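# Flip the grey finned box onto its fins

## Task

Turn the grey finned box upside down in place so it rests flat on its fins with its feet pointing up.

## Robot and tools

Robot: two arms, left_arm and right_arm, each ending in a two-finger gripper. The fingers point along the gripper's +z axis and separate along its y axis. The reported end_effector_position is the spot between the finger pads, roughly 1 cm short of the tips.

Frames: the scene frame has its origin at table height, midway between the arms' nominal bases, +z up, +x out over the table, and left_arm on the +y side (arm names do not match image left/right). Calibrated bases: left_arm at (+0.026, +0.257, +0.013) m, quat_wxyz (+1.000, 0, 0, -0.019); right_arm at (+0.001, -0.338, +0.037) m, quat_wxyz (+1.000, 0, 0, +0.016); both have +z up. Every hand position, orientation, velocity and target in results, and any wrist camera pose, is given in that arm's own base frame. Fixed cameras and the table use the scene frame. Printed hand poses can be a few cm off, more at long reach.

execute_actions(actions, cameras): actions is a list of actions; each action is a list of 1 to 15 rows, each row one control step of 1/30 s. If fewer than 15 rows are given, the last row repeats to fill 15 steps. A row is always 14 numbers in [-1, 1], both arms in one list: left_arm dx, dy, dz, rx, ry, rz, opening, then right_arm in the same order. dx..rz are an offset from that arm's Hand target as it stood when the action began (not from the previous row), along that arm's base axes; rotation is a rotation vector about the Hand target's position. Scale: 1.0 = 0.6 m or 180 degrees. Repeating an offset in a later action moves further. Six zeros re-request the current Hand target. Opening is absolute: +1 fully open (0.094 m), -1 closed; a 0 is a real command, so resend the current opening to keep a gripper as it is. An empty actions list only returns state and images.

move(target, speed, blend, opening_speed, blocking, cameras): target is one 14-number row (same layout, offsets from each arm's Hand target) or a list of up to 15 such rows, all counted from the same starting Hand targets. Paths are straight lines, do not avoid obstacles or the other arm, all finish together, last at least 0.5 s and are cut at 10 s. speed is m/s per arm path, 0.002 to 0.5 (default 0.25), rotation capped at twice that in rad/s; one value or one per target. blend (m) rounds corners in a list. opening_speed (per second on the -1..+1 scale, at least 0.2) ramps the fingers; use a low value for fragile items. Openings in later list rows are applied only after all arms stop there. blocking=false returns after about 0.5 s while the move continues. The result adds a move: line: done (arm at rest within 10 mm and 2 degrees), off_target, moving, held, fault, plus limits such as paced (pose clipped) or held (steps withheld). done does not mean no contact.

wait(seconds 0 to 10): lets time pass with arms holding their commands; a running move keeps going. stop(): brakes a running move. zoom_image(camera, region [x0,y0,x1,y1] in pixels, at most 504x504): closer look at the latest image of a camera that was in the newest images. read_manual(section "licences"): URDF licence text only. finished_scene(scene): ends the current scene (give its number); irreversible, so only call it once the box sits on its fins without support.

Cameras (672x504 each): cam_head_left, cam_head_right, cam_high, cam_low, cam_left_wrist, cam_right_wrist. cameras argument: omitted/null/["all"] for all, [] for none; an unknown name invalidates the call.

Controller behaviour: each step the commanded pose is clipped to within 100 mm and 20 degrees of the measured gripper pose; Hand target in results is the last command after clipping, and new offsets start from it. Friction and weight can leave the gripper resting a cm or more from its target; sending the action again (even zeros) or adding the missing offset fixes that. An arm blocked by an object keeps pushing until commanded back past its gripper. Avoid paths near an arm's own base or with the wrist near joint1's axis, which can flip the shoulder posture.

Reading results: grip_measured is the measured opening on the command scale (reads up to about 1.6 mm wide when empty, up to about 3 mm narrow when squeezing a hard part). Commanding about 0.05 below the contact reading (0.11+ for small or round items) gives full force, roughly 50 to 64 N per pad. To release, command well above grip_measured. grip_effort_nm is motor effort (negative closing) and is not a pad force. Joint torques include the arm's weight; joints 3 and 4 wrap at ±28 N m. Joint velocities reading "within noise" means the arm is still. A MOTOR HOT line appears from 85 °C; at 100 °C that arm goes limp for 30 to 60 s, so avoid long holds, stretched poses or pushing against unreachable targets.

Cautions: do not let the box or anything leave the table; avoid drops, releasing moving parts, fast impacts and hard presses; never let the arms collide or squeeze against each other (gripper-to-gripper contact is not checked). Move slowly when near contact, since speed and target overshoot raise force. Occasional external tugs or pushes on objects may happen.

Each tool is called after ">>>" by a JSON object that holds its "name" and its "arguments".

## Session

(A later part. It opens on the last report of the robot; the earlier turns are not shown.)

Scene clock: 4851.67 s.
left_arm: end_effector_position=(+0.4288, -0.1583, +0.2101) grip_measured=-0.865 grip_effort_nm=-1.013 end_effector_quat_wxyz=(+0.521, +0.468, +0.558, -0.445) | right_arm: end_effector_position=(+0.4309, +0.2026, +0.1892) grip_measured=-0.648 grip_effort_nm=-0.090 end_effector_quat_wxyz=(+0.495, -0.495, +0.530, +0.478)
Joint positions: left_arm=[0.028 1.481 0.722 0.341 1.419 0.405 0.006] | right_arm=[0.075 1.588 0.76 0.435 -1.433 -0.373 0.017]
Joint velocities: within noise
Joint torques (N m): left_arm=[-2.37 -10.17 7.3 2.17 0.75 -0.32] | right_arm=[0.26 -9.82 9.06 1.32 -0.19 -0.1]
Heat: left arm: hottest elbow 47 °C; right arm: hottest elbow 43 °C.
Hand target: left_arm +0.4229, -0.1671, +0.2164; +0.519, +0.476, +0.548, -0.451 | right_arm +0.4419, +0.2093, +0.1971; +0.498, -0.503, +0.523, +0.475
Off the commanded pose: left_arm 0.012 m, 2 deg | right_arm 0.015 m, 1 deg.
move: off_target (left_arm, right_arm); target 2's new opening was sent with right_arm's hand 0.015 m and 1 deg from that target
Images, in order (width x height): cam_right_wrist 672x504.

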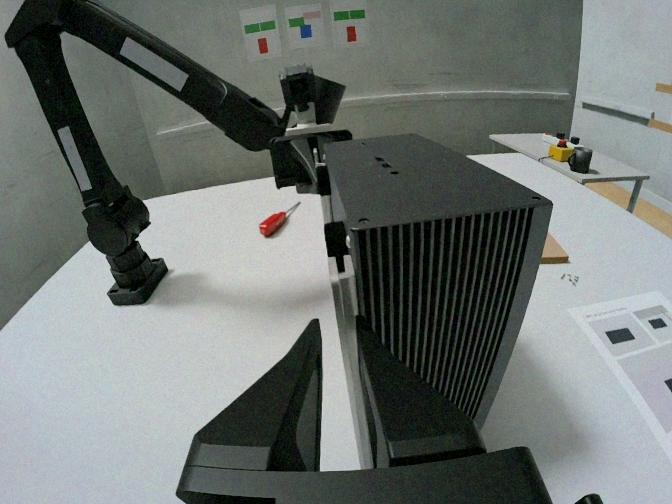

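>>> {"name": "move", "arguments": {"target": [[0, 0, 0, 0, 0, 0, -1, 0, 0, 0, 0, 0, 0, -0.66], [0, 0, 0, 0, 0, 0, -1, 0, 0, 0, 0, 0, 0, -1]], "speed": 0.05, "opening_speed": 0.3, "cameras": ["cam_right_wrist"]}}

>>> {"name": "zoom_image", "arguments": {"camera": "cam_right_wrist", "region": [250, 200, 450, 400]}}

Scene clock: 4872.43 s.
left_arm: end_effector_position=(+0.4290, -0.1583, +0.2101) grip_measured=-0.866 grip_effort_nm=-1.013 end_effector_quat_wxyz=(+0.521, +0.468, +0.559, -0.444) | right_arm: end_effector_position=(+0.4319, +0.2028, +0.1891) grip_measured=-0.941 grip_effort_nm=-1.018 end_effector_quat_wxyz=(+0.497, -0.497, +0.528, +0.476)
Joint positions: left_arm=[0.028 1.481 0.722 0.341 1.418 0.405 0.006] | right_arm=[0.075 1.59 0.763 0.435 -1.433 -0.382 0.003]
Joint velocities: within noise
Joint torques (N m): left_arm=[-2.61 -10.23 7.28 2.17 0.78 -0.32] | right_arm=[1.14 -9.58 8.9 1.32 -0.22 0]
Heat: left arm: hottest elbow 47 °C; right arm: hottest elbow 43 °C.
Hand target: left_arm +0.4229, -0.1671, +0.2164; +0.519, +0.476, +0.548, -0.451 | right_arm +0.4418, +0.2094, +0.1970; +0.498, -0.503, +0.523, +0.475
Off the commanded pose: left_arm 0.012 m, 2 deg | right_arm 0.014 m, 1 deg.
move: off_target (left_arm, right_arm); target 2's new opening was sent with right_arm's hand 0.015 m and 1 deg from that target
Images, in order (width x height): cam_right_wrist 672x504.

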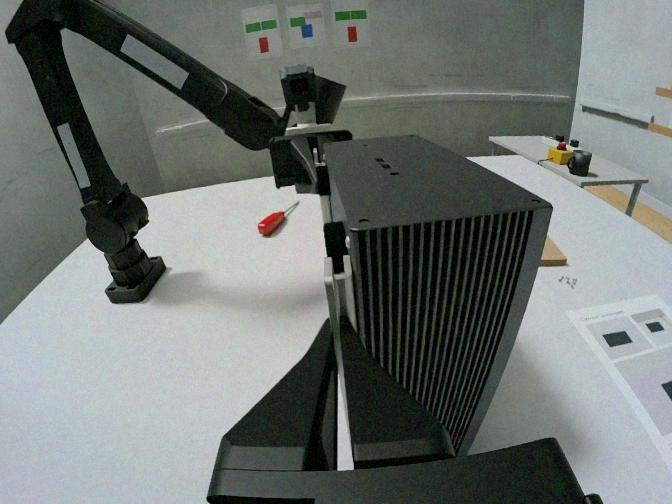

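Scaled by 2.520 from the camera's 672x504 image, which has a finer 960x720 frame.

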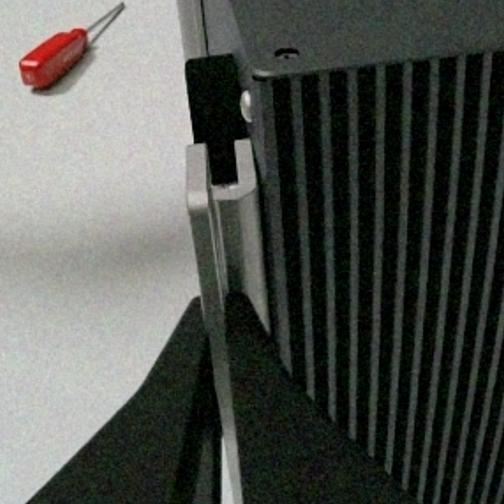

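>>> {"name": "move", "arguments": {"target": [0.045, 0, 0, 0, 0, 0, -1, -0.045, 0, 0, 0, 0, 0, -1], "speed": 0.03, "cameras": ["cam_head_right"]}}

>>> {"name": "zoom_image", "arguments": {"camera": "cam_head_right", "region": [240, 190, 450, 310]}}

Scene clock: 4900.40 s.
left_arm: end_effector_position=(+0.4382, -0.1580, +0.2101) grip_measured=-0.875 grip_effort_nm=-0.999 end_effector_quat_wxyz=(+0.521, +0.469, +0.556, -0.446) | right_arm: end_effector_position=(+0.4245, +0.2032, +0.1891) grip_measured=-0.942 grip_effort_nm=-1.033 end_effector_quat_wxyz=(+0.499, -0.495, +0.534, +0.469)
Joint positions: left_arm=[0.029 1.507 0.749 0.341 1.425 0.405 0.006] | right_arm=[0.079 1.564 0.735 0.435 -1.41 -0.383 0.003]
Joint velocities: within noise
Joint torques (N m): left_arm=[-2.55 -7.71 10.77 1.85 0.46 -0.33] | right_arm=[0.26 -12.04 5.61 2.07 -0.92 0.03]
Heat: left arm: hottest elbow 47 °C; right arm: hottest elbow 46 °C.
Hand target: left_arm +0.4499, -0.1671, +0.2164; +0.519, +0.476, +0.548, -0.451 | right_arm +0.4149, +0.2093, +0.1972; +0.498, -0.503, +0.523, +0.475
Off the commanded pose: left_arm 0.016 m, 1 deg | right_arm 0.014 m, 2 deg.
move: off_target (left_arm, right_arm)
Images, in order (width x height): cam_head_right 672x504.

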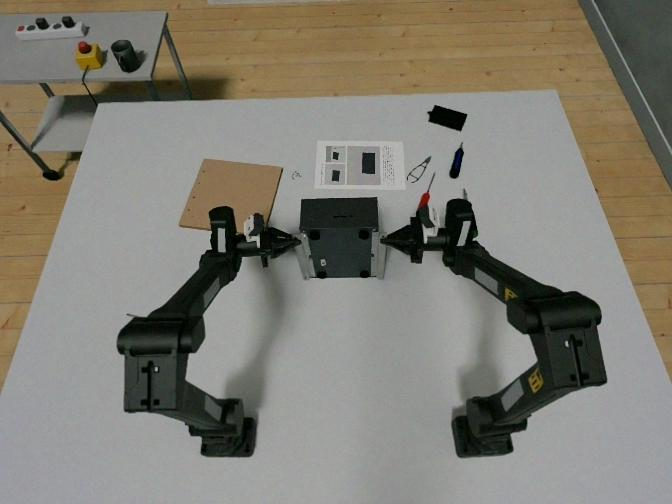

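Scaled by 2.400.

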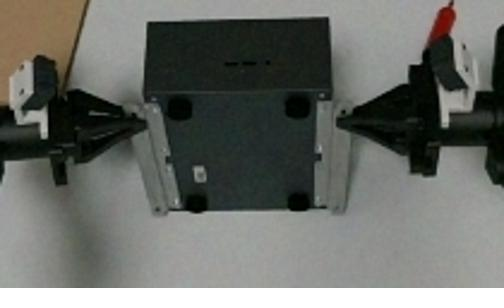

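>>> {"name": "move", "arguments": {"target": [[0, 0, 0.035, 0, 0, 0, -1, 0, 0, 0.035, 0, 0, 0, -1], [-0.1, 0, 0.045, 0, 0, 0, -1, -0.1, 0, 0.045, 0, 0, 0, -1]], "speed": 0.04, "blend": 0.005, "cameras": ["cam_low"]}}

>>> {"name": "zoom_image", "arguments": {"camera": "cam_low", "region": [260, 190, 380, 310]}}

Scene clock: 4958.80 s.
left_arm: end_effector_position=(+0.3924, -0.1643, +0.2178) grip_measured=-0.889 grip_effort_nm=-1.004 end_effector_quat_wxyz=(+0.507, +0.460, +0.569, -0.457) | right_arm: end_effector_position=(+0.3577, +0.2012, +0.1934) grip_measured=-0.942 grip_effort_nm=-1.038 end_effector_quat_wxyz=(+0.486, -0.484, +0.551, +0.475)
Joint positions: left_arm=[0.015 1.369 0.647 0.265 1.413 0.399 0.005] | right_arm=[0.089 1.379 0.565 0.382 -1.388 -0.372 0.003]
Joint velocities: within noise
Joint torques (N m): left_arm=[-1.38 -10.99 9.07 1.8 1.02 -0.27] | right_arm=[1.9 -11.99 8.12 1.98 -1.28 0.27]
Heat: left arm: hottest elbow 49 °C; right arm: hottest elbow 42 °C.
Hand target: left_arm +0.3899, -0.1671, +0.2434; +0.519, +0.476, +0.548, -0.451 | right_arm +0.3549, +0.2093, +0.2242; +0.498, -0.503, +0.523, +0.475
Off the commanded pose: left_arm 0.026 m, 3 deg | right_arm 0.032 m, 4 deg.
move: off_target (left_arm, right_arm)
Images, in order (width x height): cam_low 672x504.

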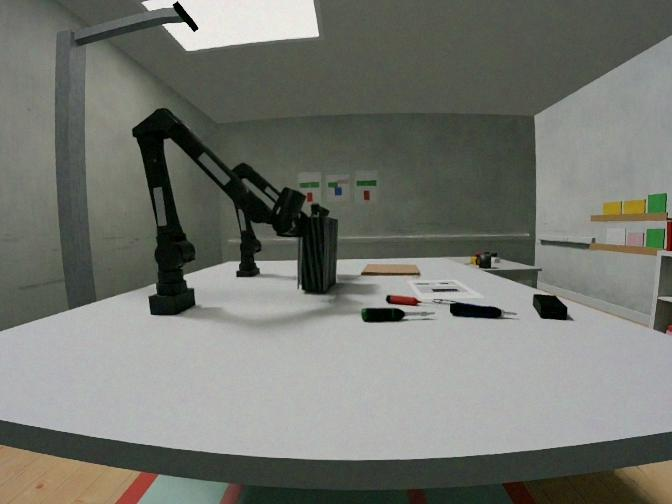

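Scaled by 4.200.

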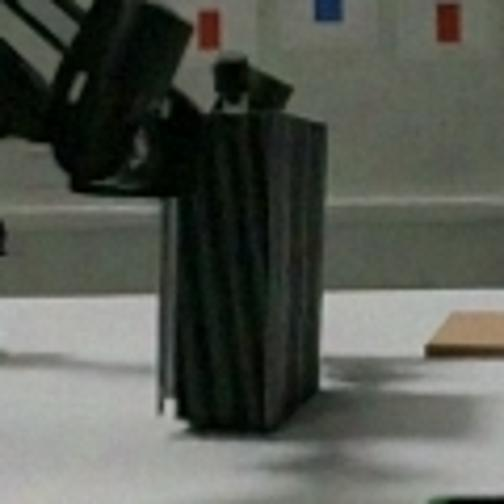

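>>> {"name": "move", "arguments": {"target": [-0.125, 0, 0, 0, 0, 0, -1, -0.09, 0, 0, 0, 0, 0, -1], "speed": 0.04, "cameras": ["cam_head_right"]}}

>>> {"name": "zoom_image", "arguments": {"camera": "cam_head_right", "region": [240, 200, 450, 320]}}

Scene clock: 4972.77 s.
left_arm: end_effector_position=(+0.3183, -0.1654, +0.2204) grip_measured=-0.890 grip_effort_nm=-1.013 end_effector_quat_wxyz=(+0.505, +0.457, +0.572, -0.456) | right_arm: end_effector_position=(+0.2970, +0.2035, +0.1940) grip_measured=-0.942 grip_effort_nm=-1.043 end_effector_quat_wxyz=(+0.477, -0.482, +0.553, +0.484)
Joint positions: left_arm=[0.015 1.137 0.47 0.203 1.405 0.399 0.005] | right_arm=[0.114 1.212 0.419 0.382 -1.38 -0.33 0.003]
Joint velocities: within noise
Joint torques (N m): left_arm=[-1.08 -7.53 9.47 1.87 1.4 -0.22] | right_arm=[0.56 -8.76 8.98 2.62 -0.86 0.19]
Heat: left arm: hottest elbow 50 °C; right arm: hottest elbow 41 °C.
Hand target: left_arm +0.3148, -0.1672, +0.2434; +0.519, +0.476, +0.548, -0.451 | right_arm +0.3008, +0.2093, +0.2240; +0.498, -0.503, +0.523, +0.475
Off the commanded pose: left_arm 0.023 m, 4 deg | right_arm 0.031 m, 5 deg.
move: off_target (left_arm, right_arm)
Images, in order (width x height): cam_head_right 672x504.

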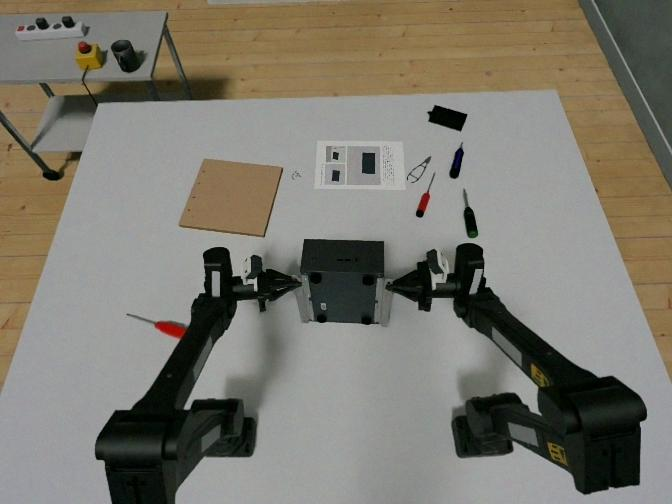

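Scaled by 2.400.

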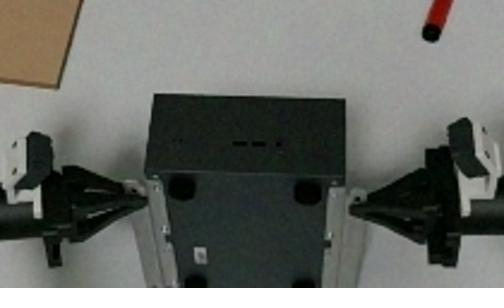

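>>> {"name": "move", "arguments": {"target": [0.12, 0, -0.004, 0, 0.094, 0, -1, 0.11, 0, -0.003, 0, 0.094, 0, -1], "speed": 0.05, "cameras": ["cam_low"]}}

>>> {"name": "zoom_image", "arguments": {"camera": "cam_low", "region": [260, 190, 380, 310]}}

Scene clock: 5005.03 s.
left_arm: end_effector_position=(+0.3764, -0.1649, +0.2311) grip_measured=-0.890 grip_effort_nm=-1.009 end_effector_quat_wxyz=(+0.430, +0.395, +0.626, -0.516) | right_arm: end_effector_position=(+0.3540, +0.2025, +0.2082) grip_measured=-0.942 grip_effort_nm=-1.043 end_effector_quat_wxyz=(+0.413, -0.418, +0.599, +0.543)
Joint positions: left_arm=[0.015 1.294 0.686 -0.086 1.419 0.376 0.005] | right_arm=[0.091 1.346 0.594 0.275 -1.422 -0.161 0.003]
Joint velocities: within noise
Joint torques (N m): left_arm=[-1.26 -5.77 11.25 1.11 0.87 -0.08] | right_arm=[0.38 -6.24 10.13 1.36 -0.54 0.11]
Heat: left arm: hottest elbow 51 °C; right arm: hottest elbow 42 °C.
Hand target: left_arm +0.3868, -0.1671, +0.2410; +0.433, +0.405, +0.618, -0.516 | right_arm +0.3668, +0.2092, +0.2223; +0.416, -0.427, +0.590, +0.544
Off the commanded pose: left_arm 0.015 m, 1 deg | right_arm 0.020 m, 1 deg.
move: off_target (left_arm, right_arm)
Images, in order (width x height): cam_low 672x504.

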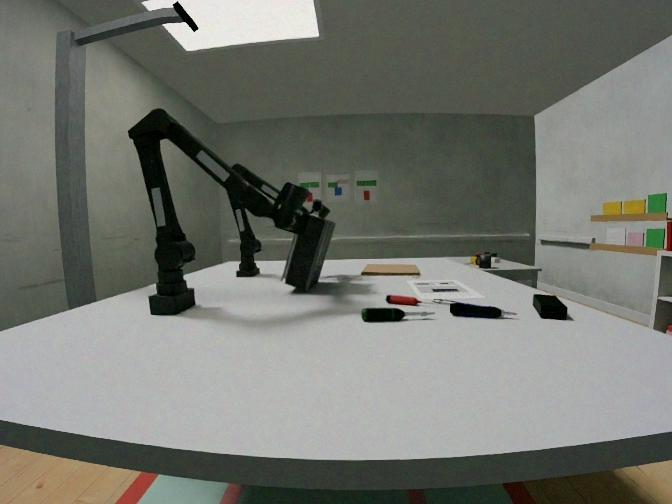

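Scaled by 4.200.

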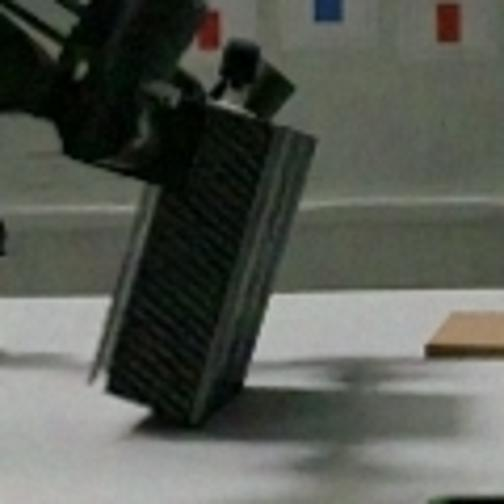

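>>> {"name": "move", "arguments": {"target": [0.092, 0, 0.008, 0, 0.083, 0, -1, 0.093, 0, 0.008, 0, 0.083, 0, -1], "speed": 0.05, "cameras": ["cam_low"]}}

>>> {"name": "zoom_image", "arguments": {"camera": "cam_low", "region": [260, 190, 380, 310]}}

Scene clock: 5019.87 s.
left_arm: end_effector_position=(+0.4309, -0.1638, +0.2286) grip_measured=-0.894 grip_effort_nm=-1.009 end_effector_quat_wxyz=(+0.342, +0.320, +0.682, -0.562) | right_arm: end_effector_position=(+0.4127, +0.2008, +0.2018) grip_measured=-0.942 grip_effort_nm=-1.043 end_effector_quat_wxyz=(+0.329, -0.333, +0.656, +0.592)
Joint positions: left_arm=[0.015 1.457 0.9 -0.411 1.407 0.375 0.005] | right_arm=[0.074 1.497 0.774 0.083 -1.432 -0.043 0.003]
Joint velocities: within noise
Joint torques (N m): left_arm=[-1.38 -9.17 11.99 0.87 1.35 -0.09] | right_arm=[1.2 -10.4 10.63 1.26 -1.3 0.07]
Heat: left arm: hottest elbow 51 °C; right arm: hottest elbow 45 °C.
Hand target: left_arm +0.4420, -0.1671, +0.2458; +0.349, +0.334, +0.669, -0.564 | right_arm +0.4226, +0.2093, +0.2271; +0.335, -0.353, +0.639, +0.595
Off the commanded pose: left_arm 0.021 m, 2 deg | right_arm 0.028 m, 3 deg.
move: off_target (left_arm, right_arm)
Images, in order (width x height): cam_low 672x504.

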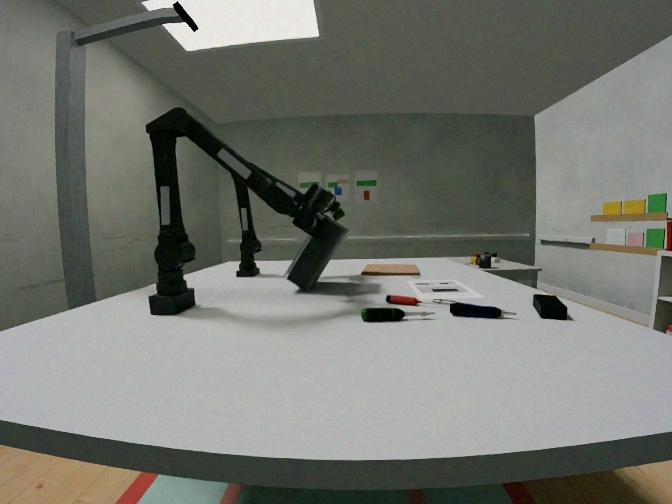

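Scaled by 4.200.

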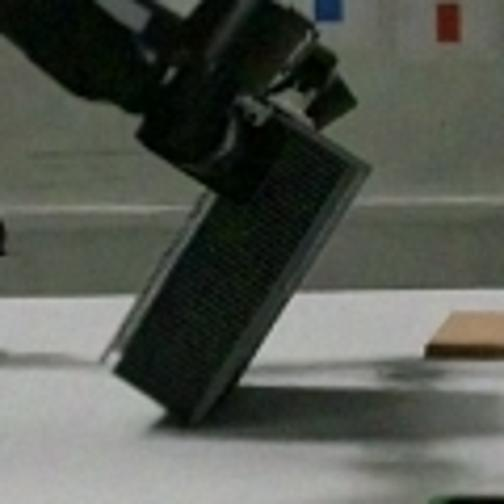

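>>> {"name": "move", "arguments": {"target": [[0.083, 0, -0.019, 0, 0.08, 0, -1, 0.085, 0, -0.021, 0, 0.08, 0, -1], [0.157, 0, -0.064, 0, 0.16, 0, -1, 0.16, 0, -0.068, 0, 0.16, 0, -1]], "speed": 0.05, "blend": 0.01, "cameras": ["cam_low"]}}

>>> {"name": "zoom_image", "arguments": {"camera": "cam_low", "region": [260, 190, 380, 310]}}

Scene clock: 5042.77 s.
left_arm: end_effector_position=(+0.5174, -0.1604, +0.1699) grip_measured=-0.896 grip_effort_nm=-1.013 end_effector_quat_wxyz=(+0.145, +0.154, +0.754, -0.621) | right_arm: end_effector_position=(+0.5062, +0.1999, +0.1485) grip_measured=-0.942 grip_effort_nm=-1.043 end_effector_quat_wxyz=(+0.149, -0.157, +0.723, +0.656)
Joint positions: left_arm=[0.017 1.832 1.272 -0.957 1.384 0.377 0.005] | right_arm=[0.058 1.816 1.081 -0.226 -1.455 0.177 0.003]
Joint velocities: within noise
Joint torques (N m): left_arm=[-1.67 -16.21 13.04 0.21 2.27 0] | right_arm=[0.91 -16.97 10.76 1.1 -2.16 -0.17]
Heat: left arm: hottest elbow 52 °C; right arm: hottest elbow 48 °C.
Hand target: left_arm +0.5362, -0.1671, +0.2074; +0.172, +0.183, +0.735, -0.630 | right_arm +0.5187, +0.2094, +0.1863; +0.166, -0.194, +0.703, +0.664
Off the commanded pose: left_arm 0.043 m, 5 deg | right_arm 0.041 m, 5 deg.
move: off_target (left_arm, right_arm)
Images, in order (width x height): cam_low 672x504.

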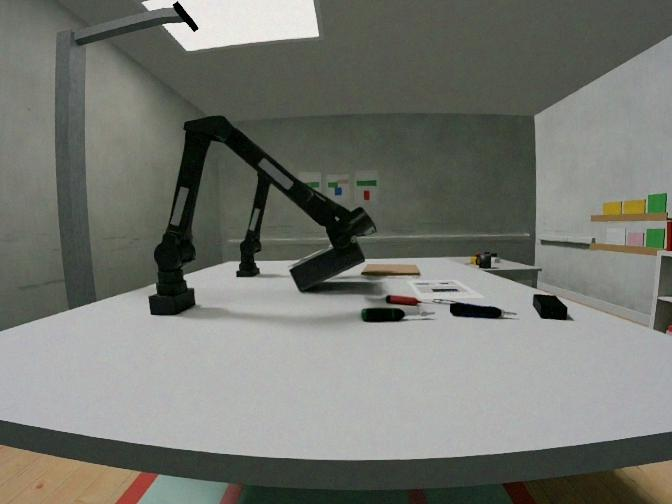

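Scaled by 4.200.

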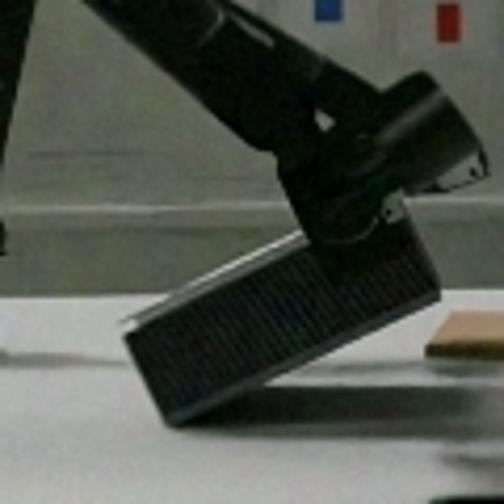

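>>> {"name": "move", "arguments": {"target": [[0.036,0,-0.047,0,0.047,0,-1,0.036,0,-0.047,0,0.047,0,-1],[0.065,0,-0.103,0,0.094,0,-1,0.065,0,-0.103,0,0.094,0,-1]], "speed": 0.05, "blend": 0.01, "cameras": ["cam_low","cam_head_right"]}}

Scene clock: 5082.17 s.
left_arm: end_effector_position=(+0.5537, -0.1596, +0.1103) grip_measured=-0.901 grip_effort_nm=-1.009 end_effector_quat_wxyz=(+0.033, +0.060, +0.766, -0.639) | right_arm: end_effector_position=(+0.5455, +0.1986, +0.0910) grip_measured=-0.943 grip_effort_nm=-1.043 end_effector_quat_wxyz=(+0.043, -0.054, +0.734, +0.675)
Joint positions: left_arm=[0.018 2.067 1.461 -1.202 1.382 0.371 0.005] | right_arm=[0.051 2.016 1.227 -0.328 -1.477 0.318 0.003]
Joint velocities: within noise
Joint torques (N m): left_arm=[-1.73 -18.78 12.33 -0.36 2.22 0.03] | right_arm=[1.08 -18.78 9.61 0.91 -2.18 -0.26]
Heat: left arm: hottest elbow 58 °C; right arm: hottest elbow 47 °C.
Hand target: left_arm +0.5753, -0.1670, +0.1456; +0.062, +0.089, +0.752, -0.650 | right_arm +0.5576, +0.2093, +0.1246; +0.061, -0.094, +0.719, +0.685
Off the commanded pose: left_arm 0.042 m, 5 deg | right_arm 0.037 m, 5 deg.
move: off_target (left_arm, right_arm)
Images, in order (width x height): cam_head_right 672x504, cam_low 672x504.

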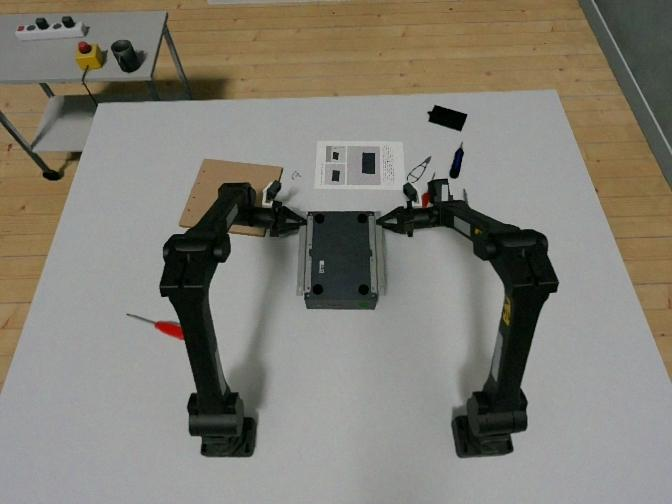

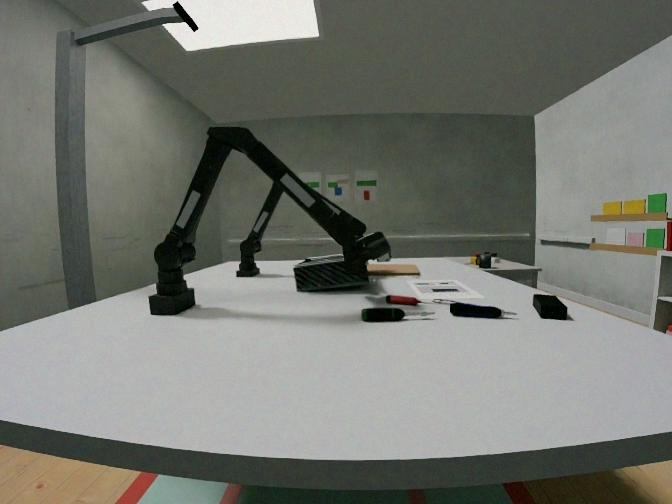

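>>> {"name": "move", "arguments": {"target": [0.01,0,-0.042,0,0.03,0,-1,0.01,0,-0.042,0,0.03,0,-1], "speed": 0.03, "cameras": ["cam_low","cam_head_right"]}}

>>> {"name": "zoom_image", "arguments": {"camera": "cam_low", "region": [200, 200, 460, 340]}}

Scene clock: 5088.33 s.
left_arm: end_effector_position=(+0.5593, -0.1594, +0.0870) grip_measured=-0.901 grip_effort_nm=-1.009 end_effector_quat_wxyz=(-0.002, +0.031, +0.767, -0.641) | right_arm: end_effector_position=(+0.5514, +0.1984, +0.0681) grip_measured=-0.943 grip_effort_nm=-1.048 end_effector_quat_wxyz=(+0.008, -0.020, +0.734, +0.679)
Joint positions: left_arm=[0.018 2.138 1.506 -1.268 1.382 0.371 0.005] | right_arm=[0.05 2.076 1.254 -0.33 -1.485 0.381 0.003]
Joint velocities: within noise
Joint torques (N m): left_arm=[-1.79 -19.84 11.85 -0.42 2.2 0.04] | right_arm=[0.44 -19.31 9.17 0.99 -2.12 -0.31]
Heat: left arm: hottest elbow 57 °C; right arm: hottest elbow 47 °C.
Hand target: left_arm +0.5813, -0.1670, +0.1205; +0.026, +0.058, +0.754, -0.653 | right_arm +0.5637, +0.2094, +0.0992; +0.027, -0.062, +0.722, +0.689
Off the commanded pose: left_arm 0.041 m, 5 deg | right_arm 0.035 m, 6 deg.
move: off_target (left_arm, right_arm)
Images, in order (width x height): cam_head_right 672x504, cam_low 672x504.

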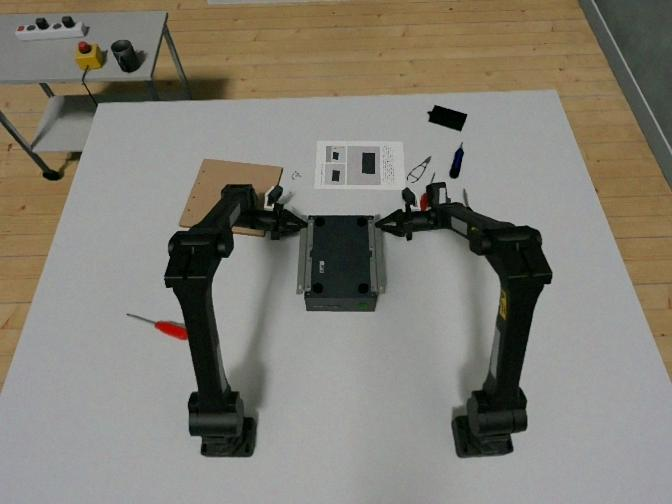

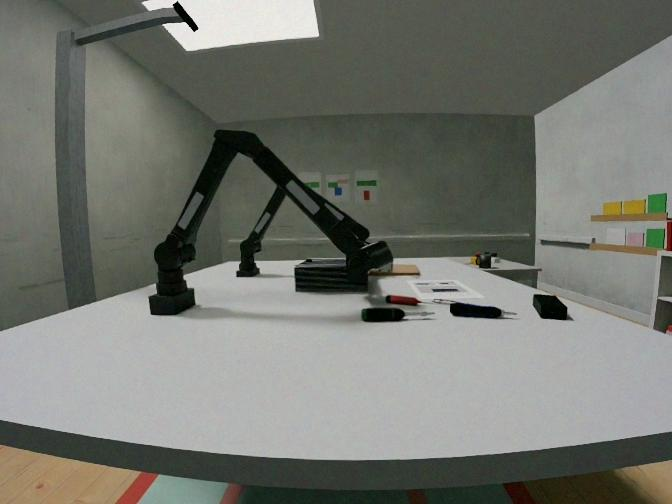

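Scaled by 1.938.

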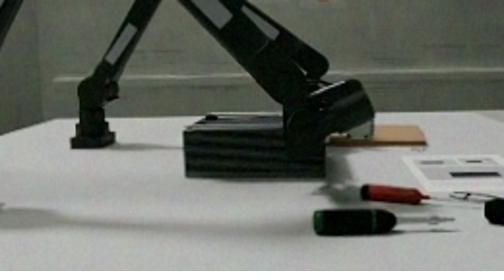

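>>> {"name": "move", "arguments": {"target": [0,0,-0.03,0,0.02,0,-1,0,0,-0.03,0,0.02,0,-1], "speed": 0.03, "cameras": ["cam_low"]}}

>>> {"name": "zoom_image", "arguments": {"camera": "cam_low", "region": [270, 240, 400, 310]}}

Scene clock: 5095.60 s.
left_arm: end_effector_position=(+0.5591, -0.1596, +0.0857) grip_measured=-0.901 grip_effort_nm=-1.009 end_effector_quat_wxyz=(-0.018, +0.018, +0.765, -0.644) | right_arm: end_effector_position=(+0.5514, +0.1980, +0.0665) grip_measured=-0.943 grip_effort_nm=-1.038 end_effector_quat_wxyz=(-0.002, -0.015, +0.727, +0.687)
Joint positions: left_arm=[0.018 2.153 1.52 -1.313 1.387 0.376 0.005] | right_arm=[0.048 2.089 1.261 -0.334 -1.508 0.391 0.003]
Joint velocities: within noise
Joint torques (N m): left_arm=[-1.73 -17.67 12 -0.2 1.97 -0.02] | right_arm=[1.26 -17.67 9.09 0.96 -1.27 -0.16]
Heat: left arm: hottest elbow 56 °C; right arm: hottest elbow 47 °C.
Hand target: left_arm +0.5814, -0.1670, +0.1026; +0.003, +0.038, +0.755, -0.655 | right_arm +0.5637, +0.2092, +0.0813; +0.004, -0.040, +0.722, +0.691
Off the commanded pose: left_arm 0.029 m, 4 deg | right_arm 0.022 m, 3 deg.
move: off_target (left_arm, right_arm)
Images, in order (width x height): cam_low 672x504.

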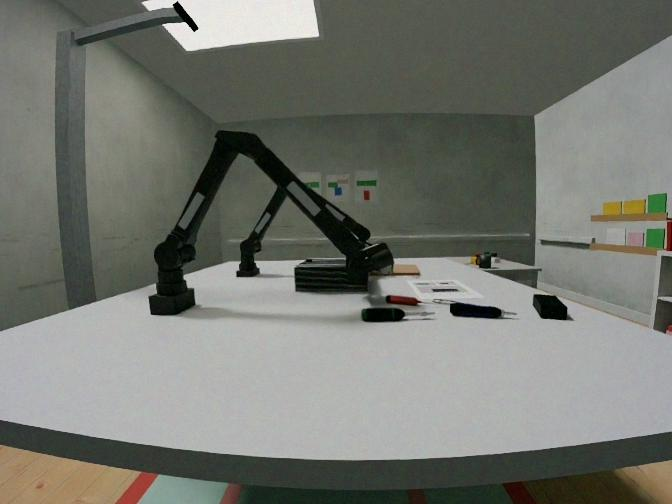

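Scaled by 3.877.

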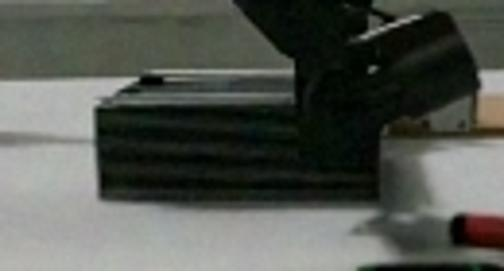

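>>> {"name": "move", "arguments": {"target": [-0.01,0,-0.025,0,0,0,-1,-0.008,0,-0.02,0,0,0,-1], "speed": 0.03, "cameras": []}}

>>> {"name": "move", "arguments": {"target": [0,0,0,0,0,0,-0.4,0,0,0,0,0,0,-0.4], "opening_speed": 0.3, "cameras": ["cam_low","cam_left_wrist","cam_right_wrist"]}}

Scene clock: 5101.90 s.
left_arm: end_effector_position=(+0.5596, -0.1596, +0.0848) grip_measured=-0.901 grip_effort_nm=-1.009 end_effector_quat_wxyz=(-0.013, +0.021, +0.762, -0.647) | right_arm: end_effector_position=(+0.5510, +0.1981, +0.0658) grip_measured=-0.943 grip_effort_nm=-1.038 end_effector_quat_wxyz=(-0.004, -0.015, +0.725, +0.688)
Joint positions: left_arm=[0.018 2.157 1.52 -1.312 1.394 0.39 0.005] | right_arm=[0.048 2.093 1.261 -0.334 -1.514 0.391 0.003]
Joint velocities: within noise
Joint torques (N m): left_arm=[-1.79 -16.38 10.44 0.59 1.66 -0.01] | right_arm=[0.73 -16.32 8.16 1.43 -0.96 -0.27]
Heat: left arm: hottest elbow 57 °C; right arm: hottest elbow 47 °C.
Hand target: left_arm +0.5753, -0.1671, +0.0875; +0.002, +0.038, +0.755, -0.655 | right_arm +0.5587, +0.2094, +0.0692; +0.004, -0.040, +0.722, +0.691
Off the commanded pose: left_arm 0.018 m, 3 deg | right_arm 0.014 m, 3 deg.
move: off_target (left_arm, right_arm)
No camera images: "cameras" was empty.

Scene clock: 5104.20 s.
left_arm: end_effector_position=(+0.5654, -0.1610, +0.0910) grip_measured=-0.404 grip_effort_nm=0.164 end_effector_quat_wxyz=(-0.005, +0.024, +0.756, -0.654) | right_arm: end_effector_position=(+0.5499, +0.2002, +0.0661) grip_measured=-0.402 grip_effort_nm=0.071 end_effector_quat_wxyz=(-0.002, -0.023, +0.722, +0.692)
Joint positions: left_arm=[0.016 2.159 1.534 -1.309 1.417 0.391 0.028] | right_arm=[0.052 2.095 1.263 -0.333 -1.523 0.376 0.028]
Joint velocities: within noise
Joint torques (N m): left_arm=[-1.85 -16.5 9.58 0.5 0.8 -0.01] | right_arm=[0.03 -16.44 8.34 1.05 -0.59 -0.19]
Heat: left arm: hottest elbow 57 °C; right arm: hottest elbow 47 °C.
Hand target: left_arm +0.5753, -0.1670, +0.0873; +0.002, +0.037, +0.755, -0.655 | right_arm +0.5588, +0.2093, +0.0692; +0.004, -0.040, +0.722, +0.691
Off the commanded pose: left_arm 0.012 m, 2 deg | right_arm 0.013 m, 2 deg.
move: off_target (left_arm, right_arm)
Images, in order (width x height): cam_low 672x504, cam_left_wrist 672x504, cam_right_wrist 672x504.

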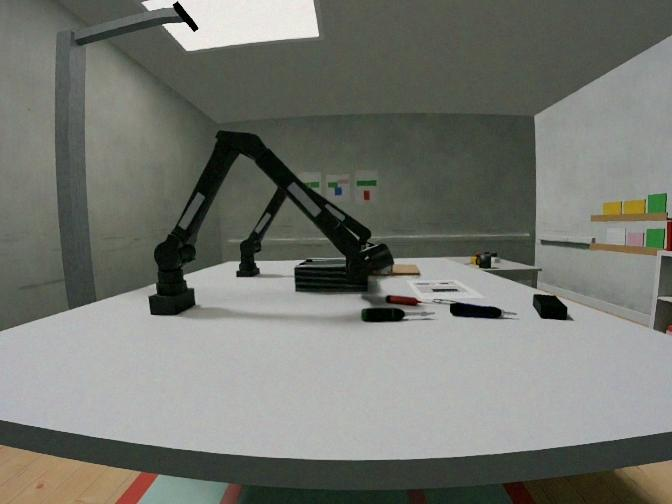

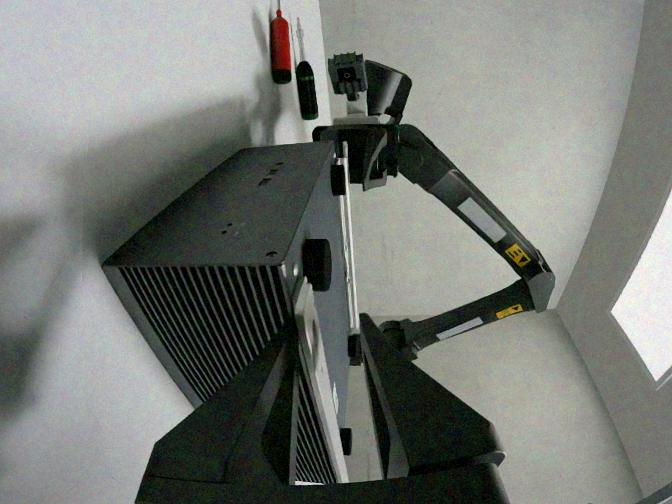

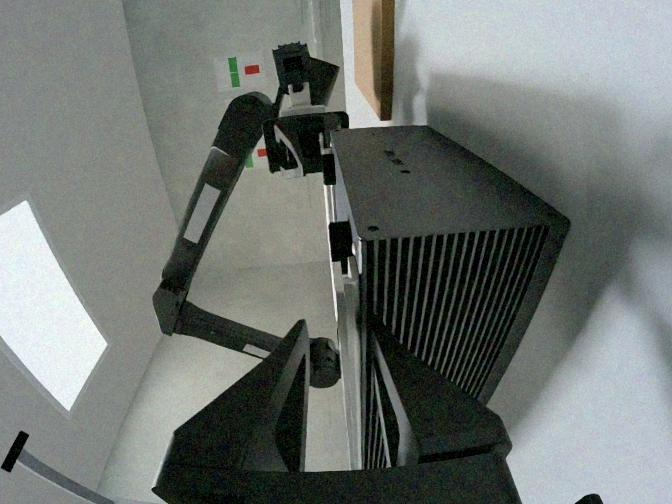

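>>> {"name": "move", "arguments": {"target": [[0,0,-0.018,0,0,0,-0.2,0,0,-0.004,0,0,0,-0.2],[0,0.2,-0.018,0,0,0,-0.2,0,-0.2,-0.004,0,0,0,-0.2],[0,0.2,0.18,0,0,0,-0.2,0,-0.2,0.18,0,0,0,-0.2]], "opening_speed": 0.3, "speed": [0.03,0.1,0.2], "cameras": ["cam_low","cam_head_right","cam_left_wrist","cam_right_wrist"]}}

>>> {"name": "zoom_image", "arguments": {"camera": "cam_head_right", "region": [270, 180, 420, 330]}}

>>> {"name": "zoom_image", "arguments": {"camera": "cam_low", "region": [270, 240, 400, 310]}}

Scene clock: 5119.67 s.
left_arm: end_effector_position=(+0.5683, -0.0507, +0.1909) grip_measured=-0.203 grip_effort_nm=0.159 end_effector_quat_wxyz=(+0.054, -0.002, +0.779, -0.624) | right_arm: end_effector_position=(+0.5526, +0.0956, +0.1695) grip_measured=-0.202 grip_effort_nm=0.066 end_effector_quat_wxyz=(+0.066, +0.030, +0.704, +0.707)
Joint positions: left_arm=[0.208 2.025 1.626 -1.67 1.324 0.593 0.037] | right_arm=[-0.139 1.879 1.213 -0.447 -1.579 0.408 0.038]
Joint velocities: within noise
Joint torques (N m): left_arm=[-0.5 -16.91 9.78 -0.46 0.75 -0.25] | right_arm=[-1.49 -16.03 7.94 1.37 -0.78 -0.01]
Heat: left arm: hottest elbow 55 °C; right arm: hottest elbow 47 °C.
Hand target: left_arm +0.5753, -0.0472, +0.1953; +0.002, +0.037, +0.755, -0.655 | right_arm +0.5589, +0.0894, +0.1773; +0.004, -0.040, +0.722, +0.691
Off the commanded pose: left_arm 0.009 m, 9 deg | right_arm 0.012 m, 11 deg.
joint sent to its limit (left arm) — joint 4 (wrist pitch), lower limit. The joint targets are off in orientation, not in position.
joint sent to its limit (right arm) — joint 5 (wrist yaw), lower limit. The joint targets are off in orientation, not in position.
move: off_target (left_arm, right_arm)
Images, in order (width x height): cam_head_right 672x504, cam_low 672x504, cam_left_wrist 672x504, cam_right_wrist 672x504.

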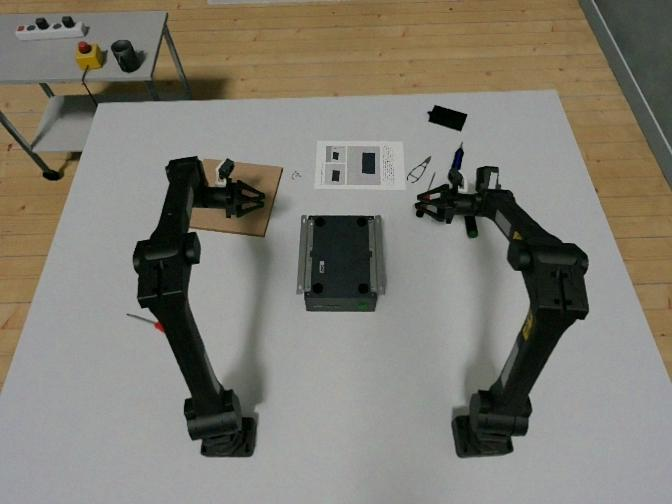

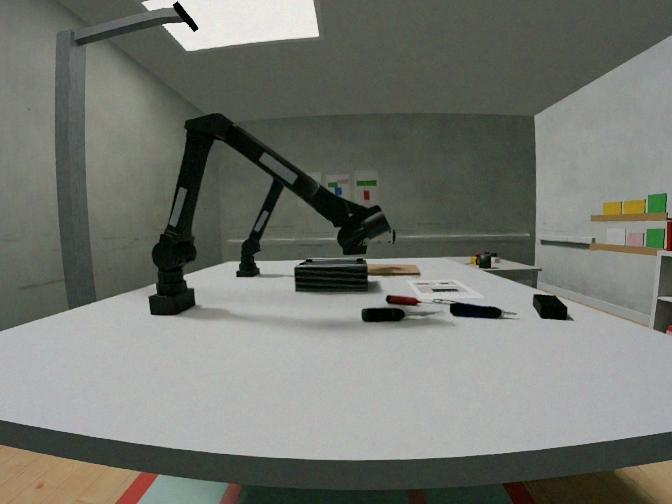

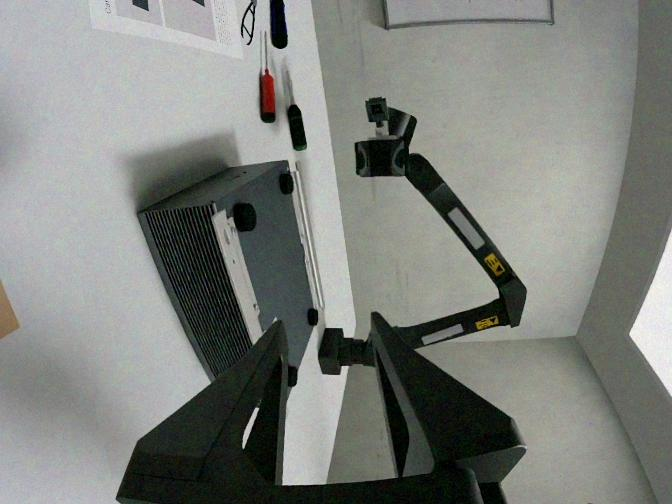

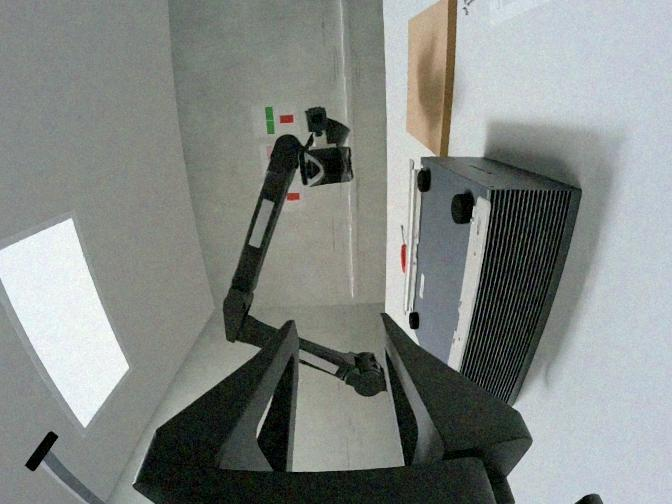

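Scaled by 3.360.

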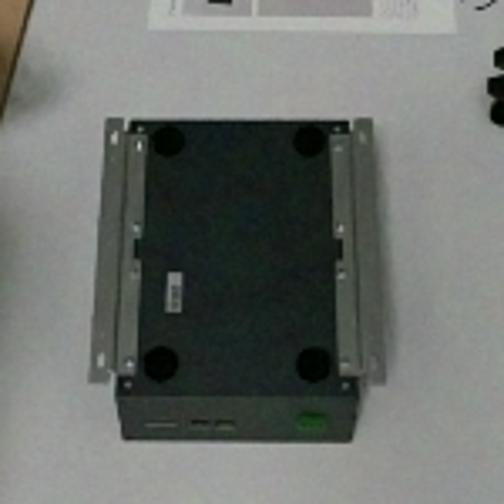

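Scaled by 3.877.

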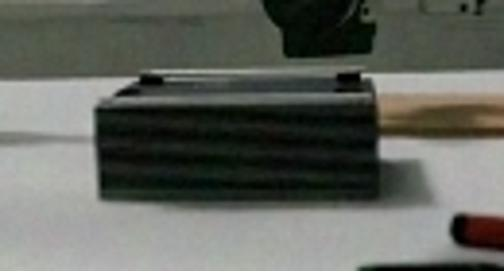

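The box lies flat on its fins with its feet up, and both arms are clear of it.

>>> {"name": "finished_scene", "arguments": {"scene": 2}}

The scene is finished: the task was done.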